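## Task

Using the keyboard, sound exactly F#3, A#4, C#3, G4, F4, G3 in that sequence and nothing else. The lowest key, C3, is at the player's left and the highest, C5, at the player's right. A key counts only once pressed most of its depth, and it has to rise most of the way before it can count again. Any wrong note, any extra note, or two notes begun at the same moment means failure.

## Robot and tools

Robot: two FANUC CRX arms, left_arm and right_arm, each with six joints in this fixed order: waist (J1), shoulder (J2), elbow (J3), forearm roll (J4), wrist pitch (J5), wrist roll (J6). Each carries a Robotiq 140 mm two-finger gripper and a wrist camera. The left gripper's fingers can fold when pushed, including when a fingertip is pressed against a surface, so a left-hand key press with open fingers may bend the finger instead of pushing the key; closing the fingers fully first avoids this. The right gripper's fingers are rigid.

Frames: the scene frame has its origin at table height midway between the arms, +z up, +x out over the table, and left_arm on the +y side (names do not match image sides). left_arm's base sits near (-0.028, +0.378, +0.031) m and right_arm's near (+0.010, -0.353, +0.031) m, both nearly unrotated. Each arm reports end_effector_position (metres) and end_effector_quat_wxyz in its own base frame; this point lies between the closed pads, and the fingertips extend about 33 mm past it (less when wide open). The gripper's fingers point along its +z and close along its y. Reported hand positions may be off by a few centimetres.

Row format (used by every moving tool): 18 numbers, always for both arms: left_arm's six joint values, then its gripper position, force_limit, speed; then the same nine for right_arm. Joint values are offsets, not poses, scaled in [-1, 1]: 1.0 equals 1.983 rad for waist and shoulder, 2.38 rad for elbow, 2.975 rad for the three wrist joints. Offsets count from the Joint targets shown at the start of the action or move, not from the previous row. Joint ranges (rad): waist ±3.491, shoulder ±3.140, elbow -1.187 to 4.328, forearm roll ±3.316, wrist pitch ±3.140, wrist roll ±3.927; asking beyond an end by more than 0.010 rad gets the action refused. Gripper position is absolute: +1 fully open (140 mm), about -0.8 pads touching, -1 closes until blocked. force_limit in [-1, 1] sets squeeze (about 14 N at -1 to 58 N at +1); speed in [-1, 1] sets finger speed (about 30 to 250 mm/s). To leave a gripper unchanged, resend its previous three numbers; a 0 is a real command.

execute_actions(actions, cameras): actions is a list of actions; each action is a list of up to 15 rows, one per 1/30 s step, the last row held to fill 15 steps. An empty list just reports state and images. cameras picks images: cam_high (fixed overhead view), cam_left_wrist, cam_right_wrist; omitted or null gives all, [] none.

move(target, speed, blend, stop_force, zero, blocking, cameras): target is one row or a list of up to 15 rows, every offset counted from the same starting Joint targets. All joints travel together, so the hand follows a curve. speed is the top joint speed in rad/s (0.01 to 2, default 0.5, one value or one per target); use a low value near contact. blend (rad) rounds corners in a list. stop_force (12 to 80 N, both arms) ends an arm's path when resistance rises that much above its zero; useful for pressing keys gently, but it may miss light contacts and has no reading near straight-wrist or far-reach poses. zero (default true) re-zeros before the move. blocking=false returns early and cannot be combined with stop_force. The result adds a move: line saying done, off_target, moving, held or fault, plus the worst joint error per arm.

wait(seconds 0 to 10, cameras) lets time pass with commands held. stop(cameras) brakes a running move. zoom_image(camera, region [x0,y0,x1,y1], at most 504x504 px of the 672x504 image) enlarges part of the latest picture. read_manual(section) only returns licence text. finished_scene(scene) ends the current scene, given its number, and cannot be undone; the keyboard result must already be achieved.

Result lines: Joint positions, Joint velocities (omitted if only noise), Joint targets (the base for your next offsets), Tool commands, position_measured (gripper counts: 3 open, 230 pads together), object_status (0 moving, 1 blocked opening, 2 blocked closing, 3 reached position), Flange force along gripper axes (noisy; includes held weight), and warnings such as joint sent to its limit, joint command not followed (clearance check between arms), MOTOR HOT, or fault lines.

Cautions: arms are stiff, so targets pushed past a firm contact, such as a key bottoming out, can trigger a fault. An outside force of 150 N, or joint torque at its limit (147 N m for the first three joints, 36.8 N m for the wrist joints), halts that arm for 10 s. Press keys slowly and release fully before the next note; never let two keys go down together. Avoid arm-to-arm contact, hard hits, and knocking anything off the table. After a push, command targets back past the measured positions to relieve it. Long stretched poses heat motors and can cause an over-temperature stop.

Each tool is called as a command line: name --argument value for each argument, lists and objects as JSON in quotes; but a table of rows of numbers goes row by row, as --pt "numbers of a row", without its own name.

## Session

execute_actions --actions '[]'

Scene clock: 0.00 s.
left_arm: end_effector_position=(+0.5495, -0.2589, +0.2374) position_measured=3 object_status=3 end_effector_quat_wxyz=(+0.019, -0.075, +0.997, +0.003) | right_arm: end_effector_position=(+0.4613, +0.0177, +0.3239) position_measured=3 object_status=3 end_effector_quat_wxyz=(+0.172, +0.554, -0.529, +0.620)
Joint positions: left_arm=[-0.236 0.384 0.456 -0.018 -1.609 -1.185] | right_arm=[0.977 0.069 -0.687 1.138 -1.759 -1.327]
Joint velocities: within noise
Flange force (N): no reading
Joint targets: left_arm=[-0.236 0.384 0.456 -0.018 -1.609 -1.185] | right_arm=[0.977 0.069 -0.687 1.138 -1.759 -1.327]
Tool commands: left_gripper/position=+1.0 left_gripper/force_limit=+1.0 left_gripper/speed=+1.0 right_gripper/position=+1.0 right_gripper/force_limit=+1.0 right_gripper/speed=+1.0
camera_calibration:
cam_left_wrist: T_world_to_cam=[[-0.142546, 0.989787, -0.00173802, 0.346417], [0.918519, 0.132936, 0.372358, -0.555702], [0.368786, 0.0514817, -0.928088, 0.173365], [0, 0, 0, 1]] pos_world=[0.495869, -0.277932, 0.36842]
cam_right_wrist: T_world_to_cam=[[-0.786402, -0.387504, -0.481053, 0.53693], [0.14497, 0.641235, -0.753526, 0.170987], [0.600462, -0.662313, -0.448093, 0.0260279], [0, 0, 0, 1]] pos_world=[0.381826, 0.115658, 0.398798]

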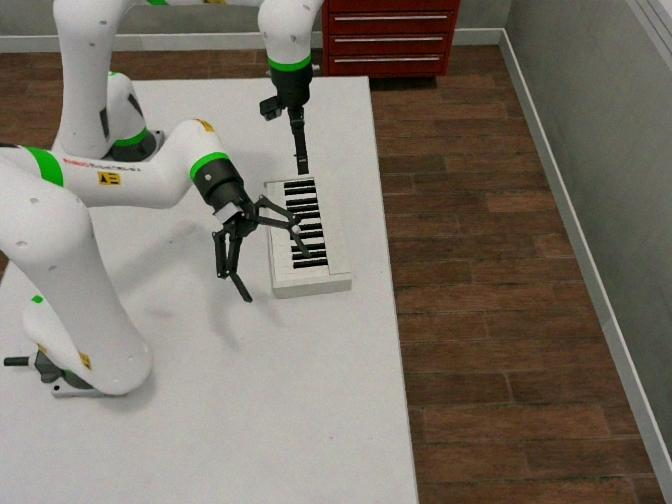

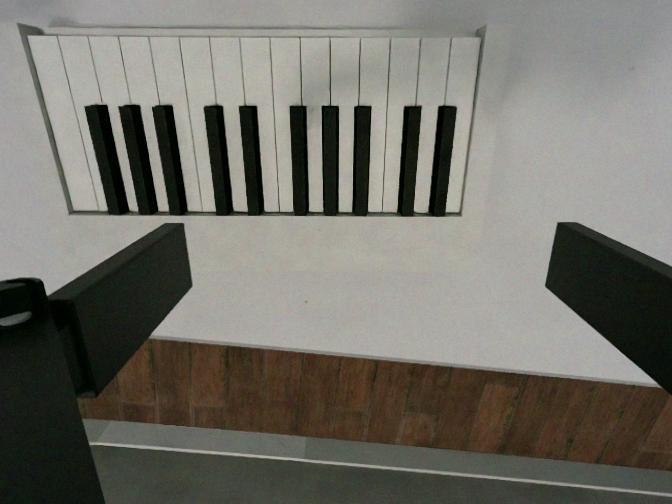

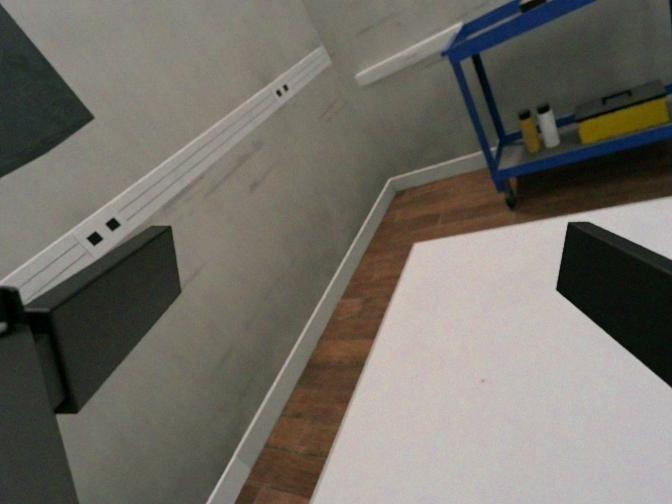

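move --pt "0.3 0 0 0 0 0 1 1 1 0 0.0629 0.1332 -0.0956 0.0147 0.1712 -1 -1 0" --pt "0.45 0 0 0 0 0 1 1 1 0 0.25142 0.53277 -0.38252 0.05874 0.68494 -1 -1 0" --blend '[0.15,0]' --speed 0.9

zoom_image --camera "cam_right_wrist" --region '[250, 100, 450, 250]'

Scene clock: 4.03 s.
left_arm: end_effector_position=(+0.5464, +0.2654, +0.2374) position_measured=3 object_status=3 end_effector_quat_wxyz=(+0.016, -0.498, +0.867, +0.011) | right_arm: end_effector_position=(+0.4715, +0.4664, +0.1802) position_measured=233 object_status=3 end_effector_quat_wxyz=(+0.000, +0.998, +0.058, +0.000)
Joint positions: left_arm=[0.657 0.384 0.456 -0.018 -1.609 -1.185] | right_arm=[0.977 0.567 0.581 0 -1.584 0.71]
Flange force (N): left_arm=[6.8 5.7 2.8] | right_arm=[0.4 -2.8 -1.3]
Joint targets: left_arm=[0.657 0.384 0.456 -0.018 -1.609 -1.185] | right_arm=[0.977 0.567 0.581 0.000 -1.584 0.711]
move: done
camera_calibration:
cam_left_wrist: T_world_to_cam=[[-0.860115, 0.510098, -0.0017382, 0.346417], [0.47286, 0.798594, 0.372358, -0.555702], [0.191327, 0.319449, -0.928088, 0.173365], [0, 0, 0, 1]]
cam_right_wrist: T_world_to_cam=[[0.100703, -0.994818, -0.0139733, 0.430494], [-0.935175, -0.0994405, 0.339939, 0.431154], [-0.339567, -0.0211654, -0.940344, 0.48564], [0, 0, 0, 1]]

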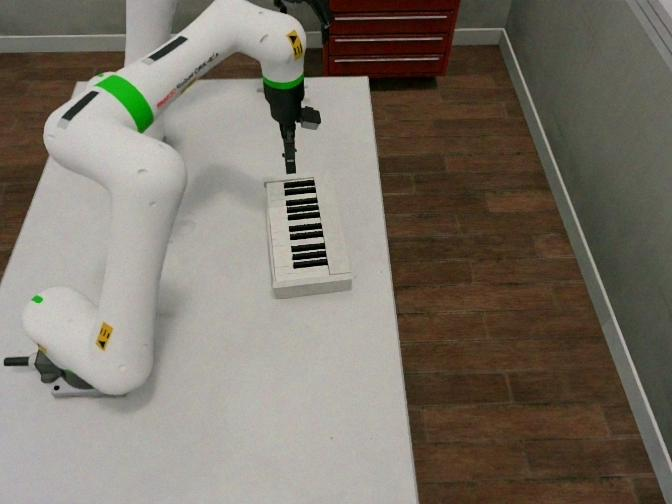

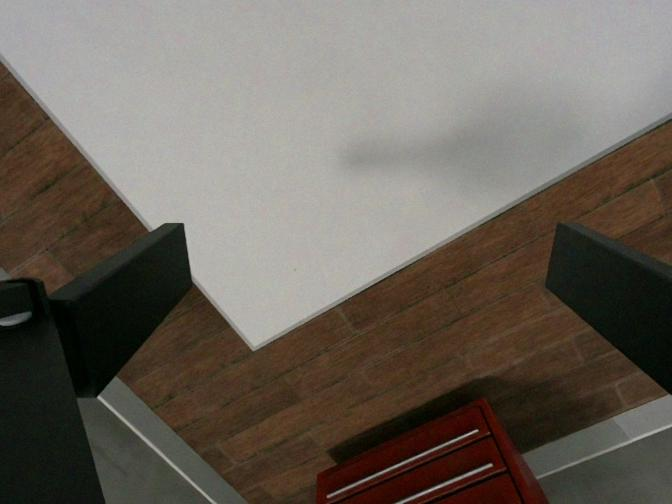

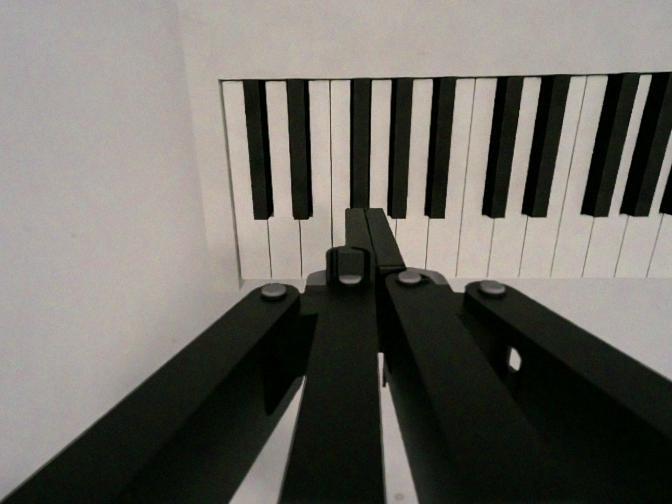

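Scaled by 2.520 from the camera's 672x504 image, which has a finer 960x720 frame.

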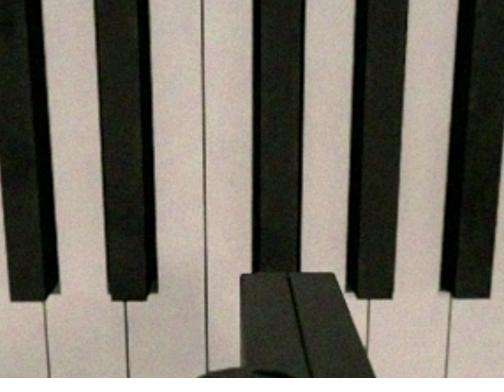

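move --target '[0,0,0,0,0,0,1,1,1,-0.00197,0.00901,-0.08234,0,0.0716,0.0012,-1,-1,0]' --cameras '["cam_right_wrist"]'

zoom_image --camera "cam_right_wrist" --region '[250, 130, 450, 280]'

Scene clock: 5.33 s.
left_arm: end_effector_position=(+0.5464, +0.2654, +0.2374) position_measured=3 object_status=3 end_effector_quat_wxyz=(+0.016, -0.498, +0.867, +0.011) | right_arm: end_effector_position=(+0.4718, +0.4623, +0.0849) position_measured=233 object_status=3 end_effector_quat_wxyz=(+0.000, +0.998, +0.058, +0.000)
Joint positions: left_arm=[0.657 0.384 0.456 -0.018 -1.609 -1.185] | right_arm=[0.973 0.585 0.385 0 -1.371 0.714]
Flange force (N): left_arm=[7.4 5.8 2.7] | right_arm=[0.2 -2.7 -0.8]
Joint targets: left_arm=[0.657 0.384 0.456 -0.018 -1.609 -1.185] | right_arm=[0.973 0.585 0.385 0.000 -1.371 0.714]
move: done
camera_calibration:
cam_right_wrist: T_world_to_cam=[[0.100333, -0.994863, -0.0134665, 0.425294], [-0.93504, -0.0989083, 0.340468, 0.463089], [-0.340051, -0.0215684, -0.94016, 0.396405], [0, 0, 0, 1]]
Images, in order: cam_right_wrist.

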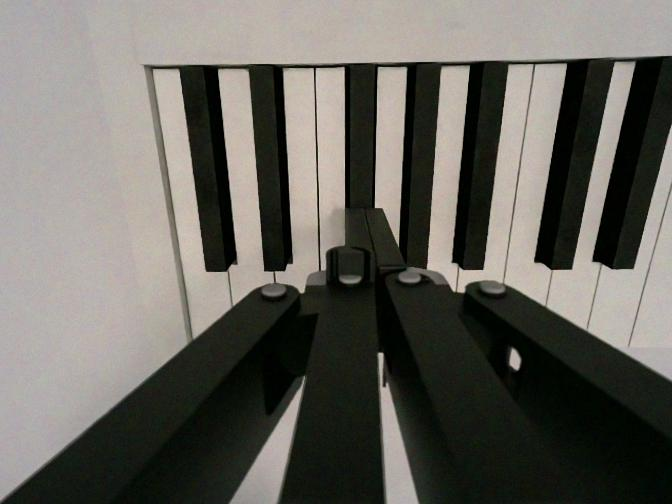

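Scaled by 2.520 from the camera's 672x504 image, which has a finer 960x720 frame.

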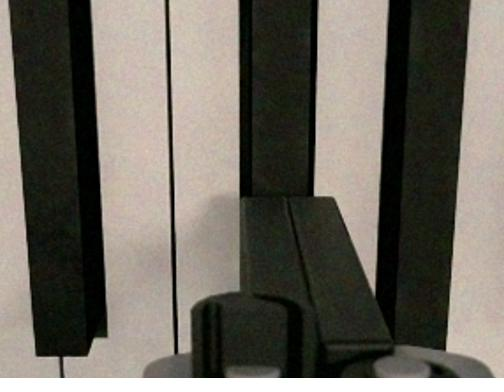

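move --target '[0,0,0,0,0,0,1,1,1,0,0.00864,-0.01796,0,0.02013,0,-1,-1,0]' --stop_force 12 --speed 0.04 --cameras '["cam_right_wrist"]'

zoom_image --camera "cam_right_wrist" --region '[270, 30, 470, 180]'

Scene clock: 7.47 s.
left_arm: end_effector_position=(+0.5464, +0.2654, +0.2374) position_measured=3 object_status=3 end_effector_quat_wxyz=(+0.016, -0.498, +0.867, +0.011) | right_arm: end_effector_position=(+0.4720, +0.4624, +0.0622) position_measured=233 object_status=3 end_effector_quat_wxyz=(+0.000, +0.998, +0.058, +0.000)
Joint positions: left_arm=[0.657 0.384 0.456 -0.018 -1.609 -1.185] | right_arm=[0.973 0.598 0.352 0 -1.324 0.714]
Flange force (N): left_arm=[8.4 7.0 3.3] | right_arm=[-8.2 -1.6 -28.0]
Joint targets: left_arm=[0.657 0.384 0.456 -0.018 -1.609 -1.185] | right_arm=[0.973 0.598 0.352 0.000 -1.324 0.714]
move: contact (right_arm); right_arm: the wrist pitch is farthest, 0.013 rad from its target
camera_calibration:
cam_right_wrist: T_world_to_cam=[[0.100346, -0.99486, -0.0135737, 0.42507], [-0.935113, -0.0989621, 0.340251, 0.471002], [-0.339845, -0.0214499, -0.940237, 0.374963], [0, 0, 0, 1]]
Images, in order: cam_right_wrist.

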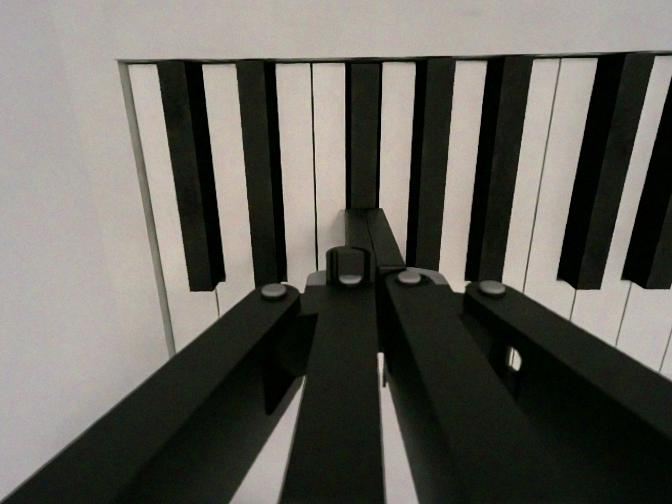

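Scaled by 2.520 from the camera's 672x504 image, which has a finer 960x720 frame.

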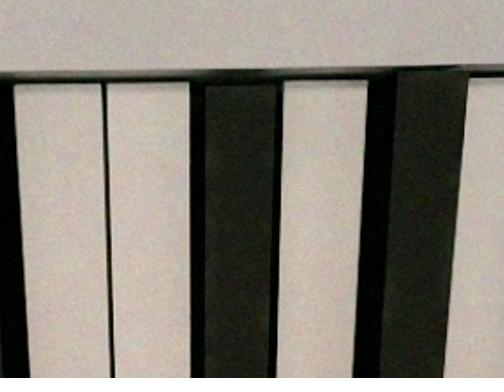

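move --pt "0 0 0 0 0 0 1 1 1 0 -0.00663 0.01388 0 -0.01579 0 -1 -1 0" --pt "0 0 0 0 0 0 1 1 1 -0.13797 -0.14014 -0.14518 0 0.02247 0.0922 -1 -1 0" --blend '[0.015,0]' --speed '[0.5,0.6]' --cameras '["cam_right_wrist"]'

zoom_image --camera "cam_right_wrist" --region '[250, 130, 450, 280]'

Scene clock: 9.10 s.
left_arm: end_effector_position=(+0.5464, +0.2654, +0.2374) position_measured=3 object_status=3 end_effector_quat_wxyz=(+0.016, -0.498, +0.867, +0.011) | right_arm: end_effector_position=(+0.4951, +0.2468, +0.0847) position_measured=233 object_status=3 end_effector_quat_wxyz=(+0.000, +0.998, +0.059, +0.000)
Joint positions: left_arm=[0.657 0.384 0.456 -0.018 -1.609 -1.185] | right_arm=[0.7 0.32 0.006 0 -1.258 0.988]
Flange force (N): left_arm=[7.1 6.0 2.6] | right_arm=[1.6 -3.3 -1.7]
Joint targets: left_arm=[0.657 0.384 0.456 -0.018 -1.609 -1.185] | right_arm=[0.700 0.320 0.006 0.000 -1.258 0.988]
move: done
camera_calibration:
cam_right_wrist: T_world_to_cam=[[0.101023, -0.994797, -0.0131999, 0.208172], [-0.934836, -0.0994565, 0.340867, 0.463601], [-0.340406, -0.0220956, -0.940019, 0.399714], [0, 0, 0, 1]]
Images, in order: cam_right_wrist.

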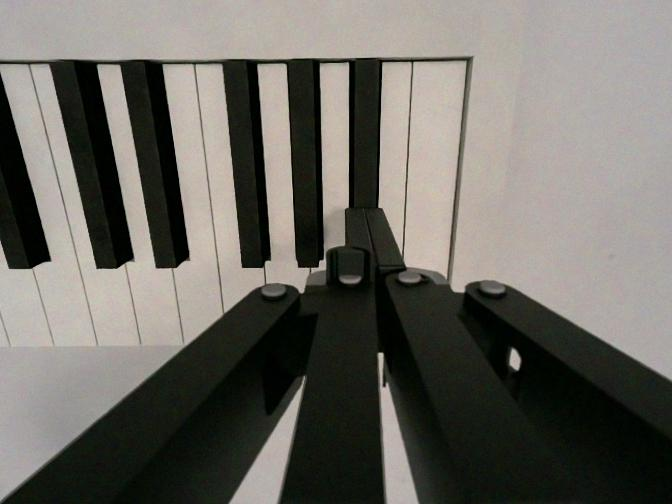

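Scaled by 2.520 from the camera's 672x504 image, which has a finer 960x720 frame.

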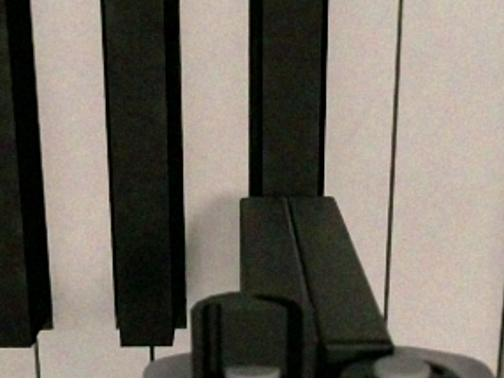

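move --target '[0,0,0,0,0,0,1,1,1,-0.00103,0.01207,-0.01676,0,0.02146,0.0007,-1,-1,0]' --stop_force 12 --speed 0.04 --cameras '["cam_right_wrist"]'

zoom_image --camera "cam_right_wrist" --region '[270, 30, 470, 180]'

Scene clock: 11.17 s.
left_arm: end_effector_position=(+0.5464, +0.2654, +0.2374) position_measured=3 object_status=3 end_effector_quat_wxyz=(+0.016, -0.498, +0.867, +0.011) | right_arm: end_effector_position=(+0.4956, +0.2461, +0.0619) position_measured=233 object_status=3 end_effector_quat_wxyz=(+0.000, +0.998, +0.059, +0.000)
Joint positions: left_arm=[0.657 0.384 0.456 -0.018 -1.609 -1.185] | right_arm=[0.698 0.339 -0.025 0 -1.207 0.99]
Flange force (N): left_arm=[7.1 5.8 2.8] | right_arm=[-8.5 -2.1 -27.9]
Joint targets: left_arm=[0.657 0.384 0.456 -0.018 -1.609 -1.185] | right_arm=[0.698 0.339 -0.025 0.000 -1.207 0.990]
move: contact (right_arm); right_arm: the wrist pitch is farthest, 0.013 rad from its target
camera_calibration:
cam_right_wrist: T_world_to_cam=[[0.101013, -0.994796, -0.0133439, 0.207101], [-0.934905, -0.0995015, 0.340664, 0.471849], [-0.340219, -0.0219363, -0.94009, 0.378317], [0, 0, 0, 1]]
Images, in order: cam_right_wrist.

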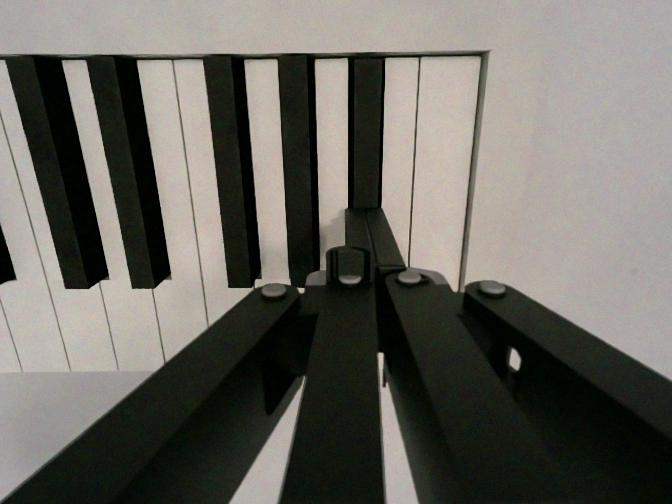

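Scaled by 2.520 from the camera's 672x504 image, which has a finer 960x720 frame.

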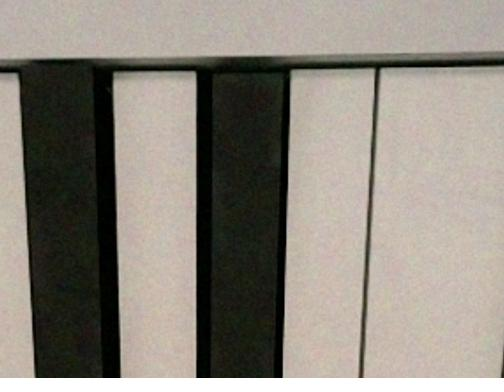

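move --pt "0 0 0 0 0 0 1 1 1 0 -0.00958 0.01303 0 -0.01681 0 -1 -1 0" --pt "0 0 0 0 0 0 1 1 1 0.17192 0.18858 0.25751 0 -0.08025 -0.11469 -1 -1 0" --blend '[0.015,0]' --speed '[0.5,0.8]' --cameras '["cam_right_wrist"]'

zoom_image --camera "cam_right_wrist" --region '[250, 130, 450, 280]'

Scene clock: 12.77 s.
left_arm: end_effector_position=(+0.5464, +0.2654, +0.2374) position_measured=3 object_status=3 end_effector_quat_wxyz=(+0.016, -0.498, +0.867, +0.011) | right_arm: end_effector_position=(+0.4643, +0.5327, +0.0847) position_measured=233 object_status=3 end_effector_quat_wxyz=(+0.000, +0.998, +0.058, +0.000)
Joint positions: left_arm=[0.657 0.384 0.456 -0.018 -1.609 -1.185] | right_arm=[1.039 0.713 0.588 0 -1.446 0.649]
Flange force (N): left_arm=[8.0 6.4 3.2] | right_arm=[1.6 -2.3 -0.6]
Joint targets: left_arm=[0.657 0.384 0.456 -0.018 -1.609 -1.185] | right_arm=[1.039 0.713 0.588 0.000 -1.446 0.649]
move: done
camera_calibration:
cam_right_wrist: T_world_to_cam=[[0.100755, -0.994824, -0.01321, 0.495777], [-0.934997, -0.0992171, 0.340493, 0.463213], [-0.340041, -0.0219551, -0.940154, 0.395395], [0, 0, 0, 1]]
Images, in order: cam_right_wrist.

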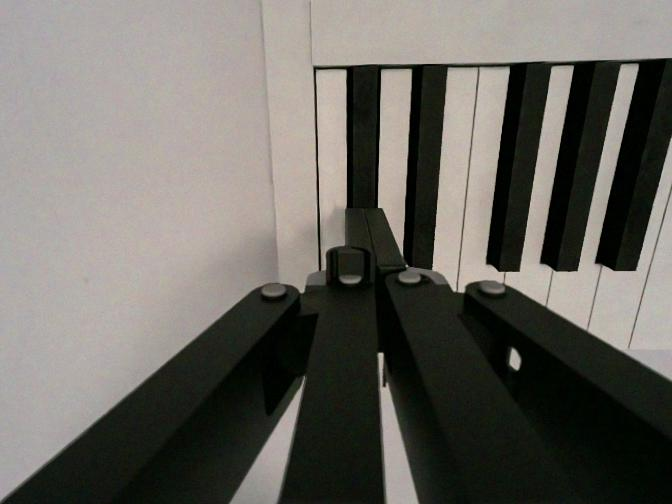

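Scaled by 2.520 from the camera's 672x504 image, which has a finer 960x720 frame.

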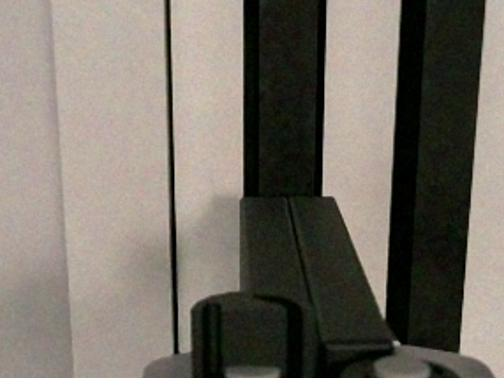

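move --target '[0,0,0,0,0,0,1,1,1,-0.0005,0.00656,-0.01974,0,0.02016,0.0003,-1,-1,0]' --stop_force 12 --speed 0.04 --cameras '["cam_right_wrist"]'

zoom_image --camera "cam_right_wrist" --region '[270, 30, 470, 180]'

Scene clock: 14.73 s.
left_arm: end_effector_position=(+0.5464, +0.2654, +0.2374) position_measured=3 object_status=3 end_effector_quat_wxyz=(+0.016, -0.498, +0.867, +0.011) | right_arm: end_effector_position=(+0.4648, +0.5326, +0.0624) position_measured=233 object_status=3 end_effector_quat_wxyz=(+0.000, +0.998, +0.058, +0.000)
Joint positions: left_arm=[0.657 0.384 0.456 -0.018 -1.609 -1.185] | right_arm=[1.038 0.723 0.551 0 -1.399 0.65]
Flange force (N): left_arm=[7.9 6.4 2.9] | right_arm=[-6.8 -1.9 -25.6]
Joint targets: left_arm=[0.657 0.384 0.456 -0.018 -1.609 -1.185] | right_arm=[1.038 0.723 0.551 0.000 -1.399 0.650]
move: contact (right_arm); right_arm: the wrist pitch is farthest, 0.013 rad from its target
camera_calibration:
cam_right_wrist: T_world_to_cam=[[0.100768, -0.99482, -0.0133978, 0.495324], [-0.935037, -0.099296, 0.340362, 0.471314], [-0.339929, -0.02177, -0.940199, 0.374377], [0, 0, 0, 1]]
Images, in order: cam_right_wrist.

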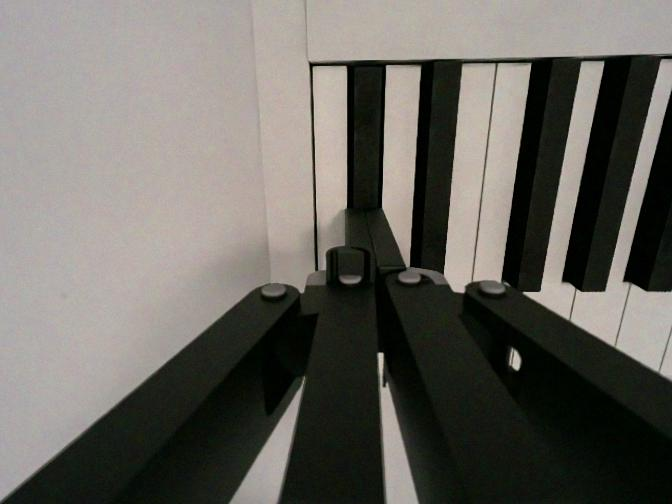

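Scaled by 2.520 from the camera's 672x504 image, which has a finer 960x720 frame.

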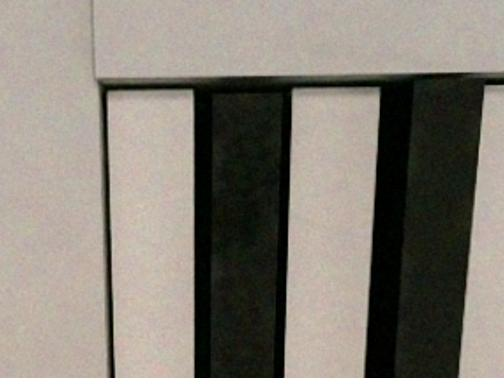

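move --pt "0 0 0 0 0 0 1 1 1 0 -0.00504 0.01555 0 -0.0158 0 -1 -1 0" --pt "0 0 0 0 0 0 1 1 1 -0.11392 -0.23832 -0.26637 0 0.05431 0.07583 -1 -1 0" --blend '[0.015,0]' --speed '[0.5,0.8]' --cameras '["cam_right_wrist"]'

zoom_image --camera "cam_right_wrist" --region '[250, 130, 450, 280]'

Scene clock: 16.63 s.
left_arm: end_effector_position=(+0.5464, +0.2654, +0.2374) position_measured=3 object_status=3 end_effector_quat_wxyz=(+0.016, -0.498, +0.867, +0.011) | right_arm: end_effector_position=(+0.4437, +0.2793, +0.0851) position_measured=233 object_status=3 end_effector_quat_wxyz=(+0.000, +0.998, +0.058, +0.000)
Joint positions: left_arm=[0.657 0.384 0.456 -0.018 -1.609 -1.185] | right_arm=[0.812 0.25 -0.083 0 -1.238 0.875]
Flange force (N): left_arm=[8.0 6.3 3.3] | right_arm=[-0.8 -2.5 -1.1]
Joint targets: left_arm=[0.657 0.384 0.456 -0.018 -1.609 -1.185] | right_arm=[0.812 0.250 -0.083 0.000 -1.238 0.875]
move: done
camera_calibration:
cam_right_wrist: T_world_to_cam=[[0.100415, -0.994852, -0.0136307, 0.245958], [-0.935111, -0.0990463, 0.340232, 0.418693], [-0.339831, -0.021418, -0.940243, 0.382909], [0, 0, 0, 1]]
Images, in order: cam_right_wrist.

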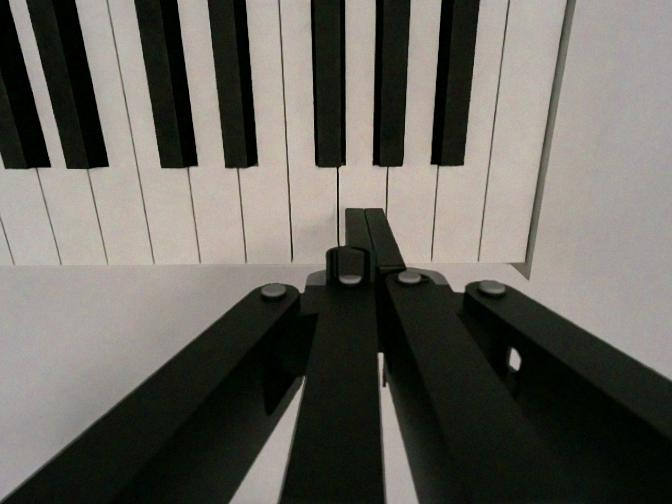

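Scaled by 2.520 from the camera's 672x504 image, which has a finer 960x720 frame.

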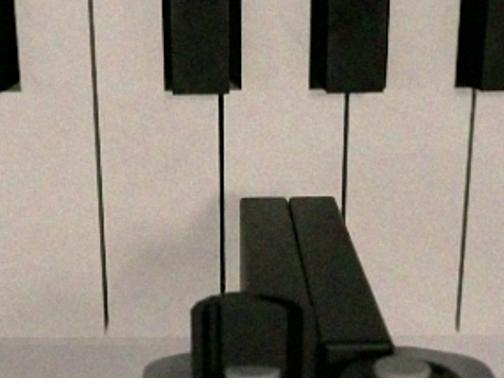

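move --target '[0,0,0,0,0,0,1,1,1,0,0.01831,-0.02267,0,0.03034,0,-1,-1,0]' --stop_force 12 --speed 0.05 --cameras '["cam_right_wrist"]'

zoom_image --camera "cam_right_wrist" --region '[250, 130, 450, 280]'

Scene clock: 19.37 s.
left_arm: end_effector_position=(+0.5464, +0.2654, +0.2374) position_measured=3 object_status=3 end_effector_quat_wxyz=(+0.016, -0.498, +0.867, +0.011) | right_arm: end_effector_position=(+0.4438, +0.2793, +0.0464) position_measured=233 object_status=3 end_effector_quat_wxyz=(+0.000, +0.998, +0.058, +0.000)
Joint positions: left_arm=[0.657 0.384 0.456 -0.018 -1.609 -1.185] | right_arm=[0.812 0.285 -0.135 0 -1.151 0.875]
Flange force (N): left_arm=[6.8 5.7 2.7] | right_arm=[-6.9 -2.4 -27.1]
Joint targets: left_arm=[0.657 0.384 0.456 -0.018 -1.609 -1.185] | right_arm=[0.812 0.285 -0.135 0.000 -1.151 0.875]
move: contact (right_arm)
camera_calibration:
cam_right_wrist: T_world_to_cam=[[0.100374, -0.994854, -0.0137732, 0.245509], [-0.935169, -0.0990606, 0.340067, 0.431964], [-0.339681, -0.0212537, -0.940301, 0.346491], [0, 0, 0, 1]]
Images, in order: cam_right_wrist.

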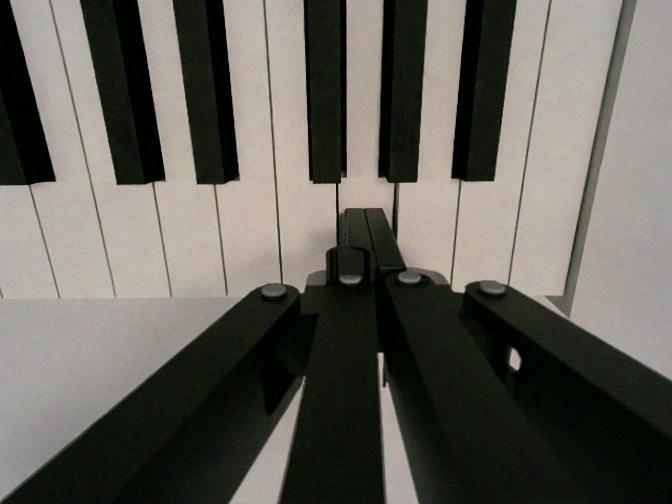

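Scaled by 2.520 from the camera's 672x504 image, which has a finer 960x720 frame.

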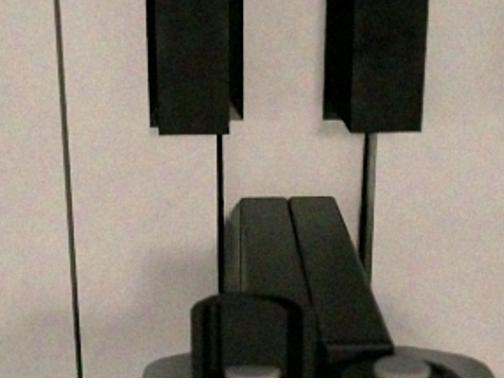

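move --pt "0 0 0 0 0 0 1 1 1 0 -0.0127 0.0157 0 -0.0211 0 -1 -1 0" --pt "0 0 0 0 0 0 1 1 1 0.01744 -0.00031 0.02959 0 -0.02381 -0.01139 -1 -1 0" --blend '[0.01,0]' --cameras '["cam_right_wrist"]'

zoom_image --camera "cam_right_wrist" --region '[250, 130, 450, 280]'

move --target '[0,0,0,0,0,0,1,1,1,0,0.01381,-0.01664,0,0.02252,0,-1,-1,0]' --stop_force 12 --speed 0.05 --cameras '["cam_right_wrist"]'

zoom_image --camera "cam_right_wrist" --region '[250, 130, 450, 280]'

Scene clock: 20.63 s.
move: done
camera_calibration:
cam_right_wrist: T_world_to_cam=[[0.101067, -0.994782, -0.0139036, 0.26932], [-0.93514, -0.0997586, 0.339943, 0.422577], [-0.339556, -0.0213551, -0.940343, 0.372833], [0, 0, 0, 1]]
Images, in order: cam_right_wrist.

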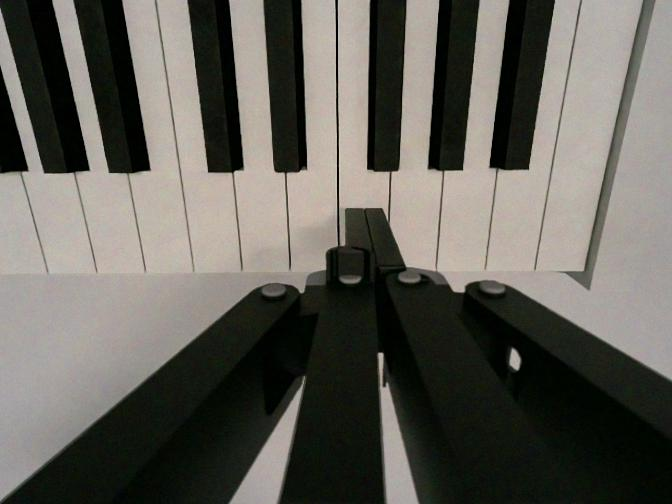

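Scaled by 2.520 from the camera's 672x504 image, which has a finer 960x720 frame.

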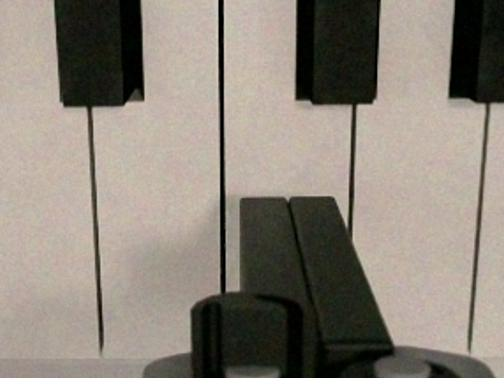

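Scene clock: 22.50 s.
left_arm: end_effector_position=(+0.5464, +0.2654, +0.2374) position_measured=3 object_status=3 end_effector_quat_wxyz=(+0.016, -0.498, +0.867, +0.011) | right_arm: end_effector_position=(+0.4414, +0.3030, +0.0465) position_measured=233 object_status=3 end_effector_quat_wxyz=(+0.000, +0.998, +0.059, +0.000)
Joint positions: left_arm=[0.657 0.384 0.456 -0.018 -1.609 -1.185] | right_arm=[0.847 0.311 -0.102 0 -1.158 0.841]
Flange force (N): left_arm=[8.0 5.7 3.1] | right_arm=[-7.3 -0.9 -27.2]
Joint targets: left_arm=[0.657 0.384 0.456 -0.018 -1.609 -1.185] | right_arm=[0.847 0.311 -0.102 0.000 -1.158 0.841]
move: contact (right_arm)
camera_calibration:
cam_right_wrist: T_world_to_cam=[[0.101103, -0.994777, -0.0140462, 0.269002], [-0.935187, -0.099844, 0.339789, 0.432303], [-0.339417, -0.0212178, -0.940397, 0.346111], [0, 0, 0, 1]]
Images, in order: cam_right_wrist.

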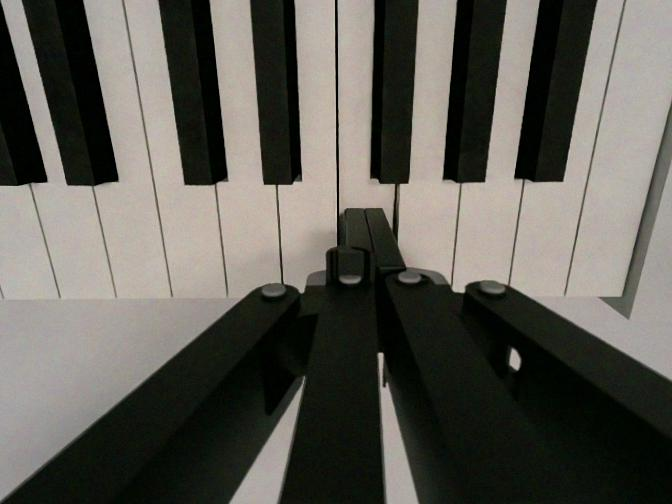

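Scaled by 2.520 from the camera's 672x504 image, which has a finer 960x720 frame.

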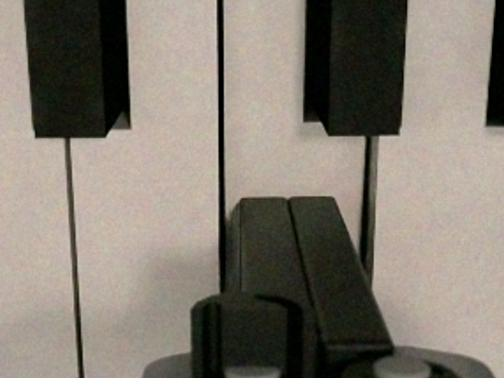

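move --pt "0 0 0 0 0 0 1 1 1 0 -0.0134 0.0157 0 -0.0215 0 -1 -1 0" --pt "0 0 0 0 0 0 1 1 1 0.08625 0.08297 0.12585 0 -0.04531 -0.05758 -1 -1 0" --blend '[0.01,0]' --cameras '["cam_right_wrist"]'

zoom_image --camera "cam_right_wrist" --region '[250, 130, 450, 280]'

Scene clock: 24.07 s.
left_arm: end_effector_position=(+0.5464, +0.2654, +0.2374) position_measured=3 object_status=3 end_effector_quat_wxyz=(+0.016, -0.498, +0.867, +0.011) | right_arm: end_effector_position=(+0.4264, +0.4434, +0.0753) position_measured=233 object_status=3 end_effector_quat_wxyz=(+0.000, +0.998, +0.058, +0.000)
Joint positions: left_arm=[0.657 0.384 0.456 -0.018 -1.609 -1.185] | right_arm=[1.018 0.475 0.198 0 -1.293 0.67]
Flange force (N): left_arm=[7.1 5.8 2.7] | right_arm=[-0.2 -3.1 -1.0]
Joint targets: left_arm=[0.657 0.384 0.456 -0.018 -1.609 -1.185] | right_arm=[1.018 0.475 0.198 0.000 -1.293 0.670]
move: done
camera_calibration:
cam_right_wrist: T_world_to_cam=[[0.100837, -0.994801, -0.0142103, 0.410713], [-0.935213, -0.0996504, 0.339775, 0.422454], [-0.339425, -0.0209722, -0.940399, 0.37098], [0, 0, 0, 1]]
Images, in order: cam_right_wrist.

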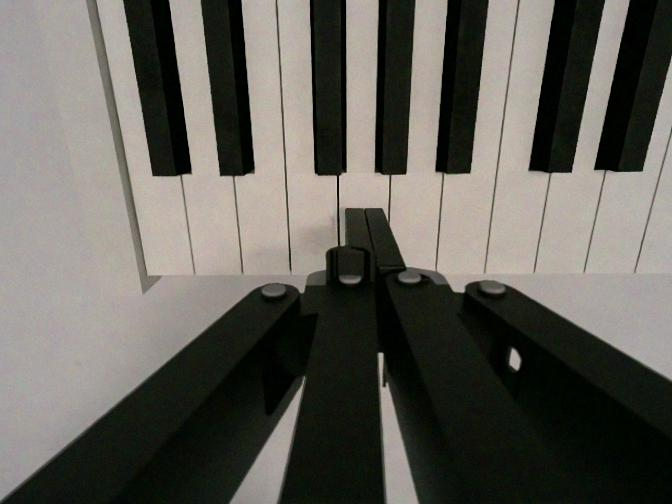

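Scaled by 2.520 from the camera's 672x504 image, which has a finer 960x720 frame.

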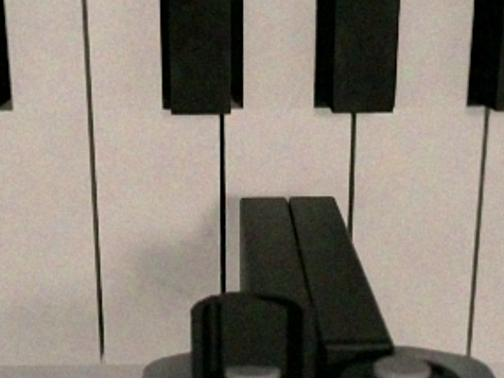

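move --target '[0,0,0,0,0,0,1,1,1,0,0.01139,-0.01684,0,0.02107,0,-1,-1,0]' --stop_force 12 --speed 0.05 --cameras '["cam_right_wrist"]'

zoom_image --camera "cam_right_wrist" --region '[250, 130, 450, 280]'

Scene clock: 26.03 s.
left_arm: end_effector_position=(+0.5464, +0.2654, +0.2374) position_measured=3 object_status=3 end_effector_quat_wxyz=(+0.016, -0.498, +0.867, +0.011) | right_arm: end_effector_position=(+0.4264, +0.4436, +0.0468) position_measured=233 object_status=3 end_effector_quat_wxyz=(+0.000, +0.998, +0.058, +0.000)
Joint positions: left_arm=[0.657 0.384 0.456 -0.018 -1.609 -1.185] | right_arm=[1.018 0.496 0.16 0 -1.233 0.67]
Flange force (N): left_arm=[7.4 5.8 2.5] | right_arm=[-6.6 -0.5 -25.4]
Joint targets: left_arm=[0.657 0.384 0.456 -0.018 -1.609 -1.185] | right_arm=[1.018 0.496 0.160 0.000 -1.233 0.670]
move: contact (right_arm)
camera_calibration:
cam_right_wrist: T_world_to_cam=[[0.100905, -0.994792, -0.0144103, 0.410414], [-0.935252, -0.099785, 0.339626, 0.432236], [-0.339295, -0.0207925, -0.94045, 0.344091], [0, 0, 0, 1]]
Images, in order: cam_right_wrist.

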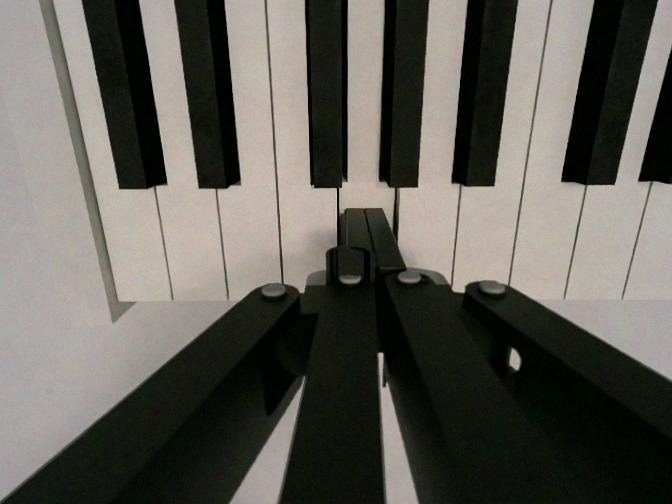

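Scaled by 2.520 from the camera's 672x504 image, which has a finer 960x720 frame.

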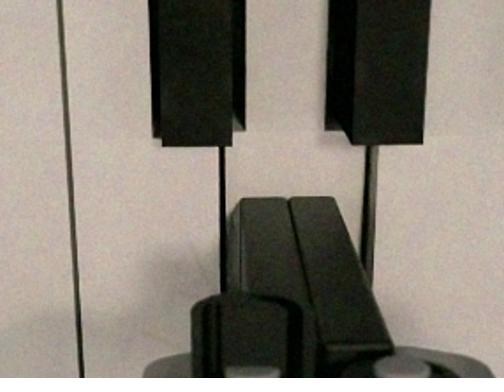

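move --target '[0,0,0,0,0,0,1,1,1,0,-0.0134,0.0257,0,-0.0293,0,-1,-1,0]' --cameras '[]'

finished_scene --scene 2

Scene clock: 26.90 s.
left_arm: end_effector_position=(+0.5464, +0.2654, +0.2374) position_measured=3 object_status=3 end_effector_quat_wxyz=(+0.016, -0.498, +0.867, +0.011) | right_arm: end_effector_position=(+0.4272, +0.4448, +0.0880) position_measured=233 object_status=3 end_effector_quat_wxyz=(-0.001, +0.998, +0.058, +0.000)
Joint positions: left_arm=[0.657 0.384 0.456 -0.018 -1.609 -1.185] | right_arm=[1.018 0.47 0.221 0 -1.32 0.67]
Flange force (N): left_arm=[7.7 6.5 3.1] | right_arm=[0.7 -3.4 -1.1]
Joint targets: left_arm=[0.657 0.384 0.456 -0.018 -1.609 -1.185] | right_arm=[1.018 0.470 0.221 0.000 -1.320 0.670]
move: done

The scene is finished: the task was done.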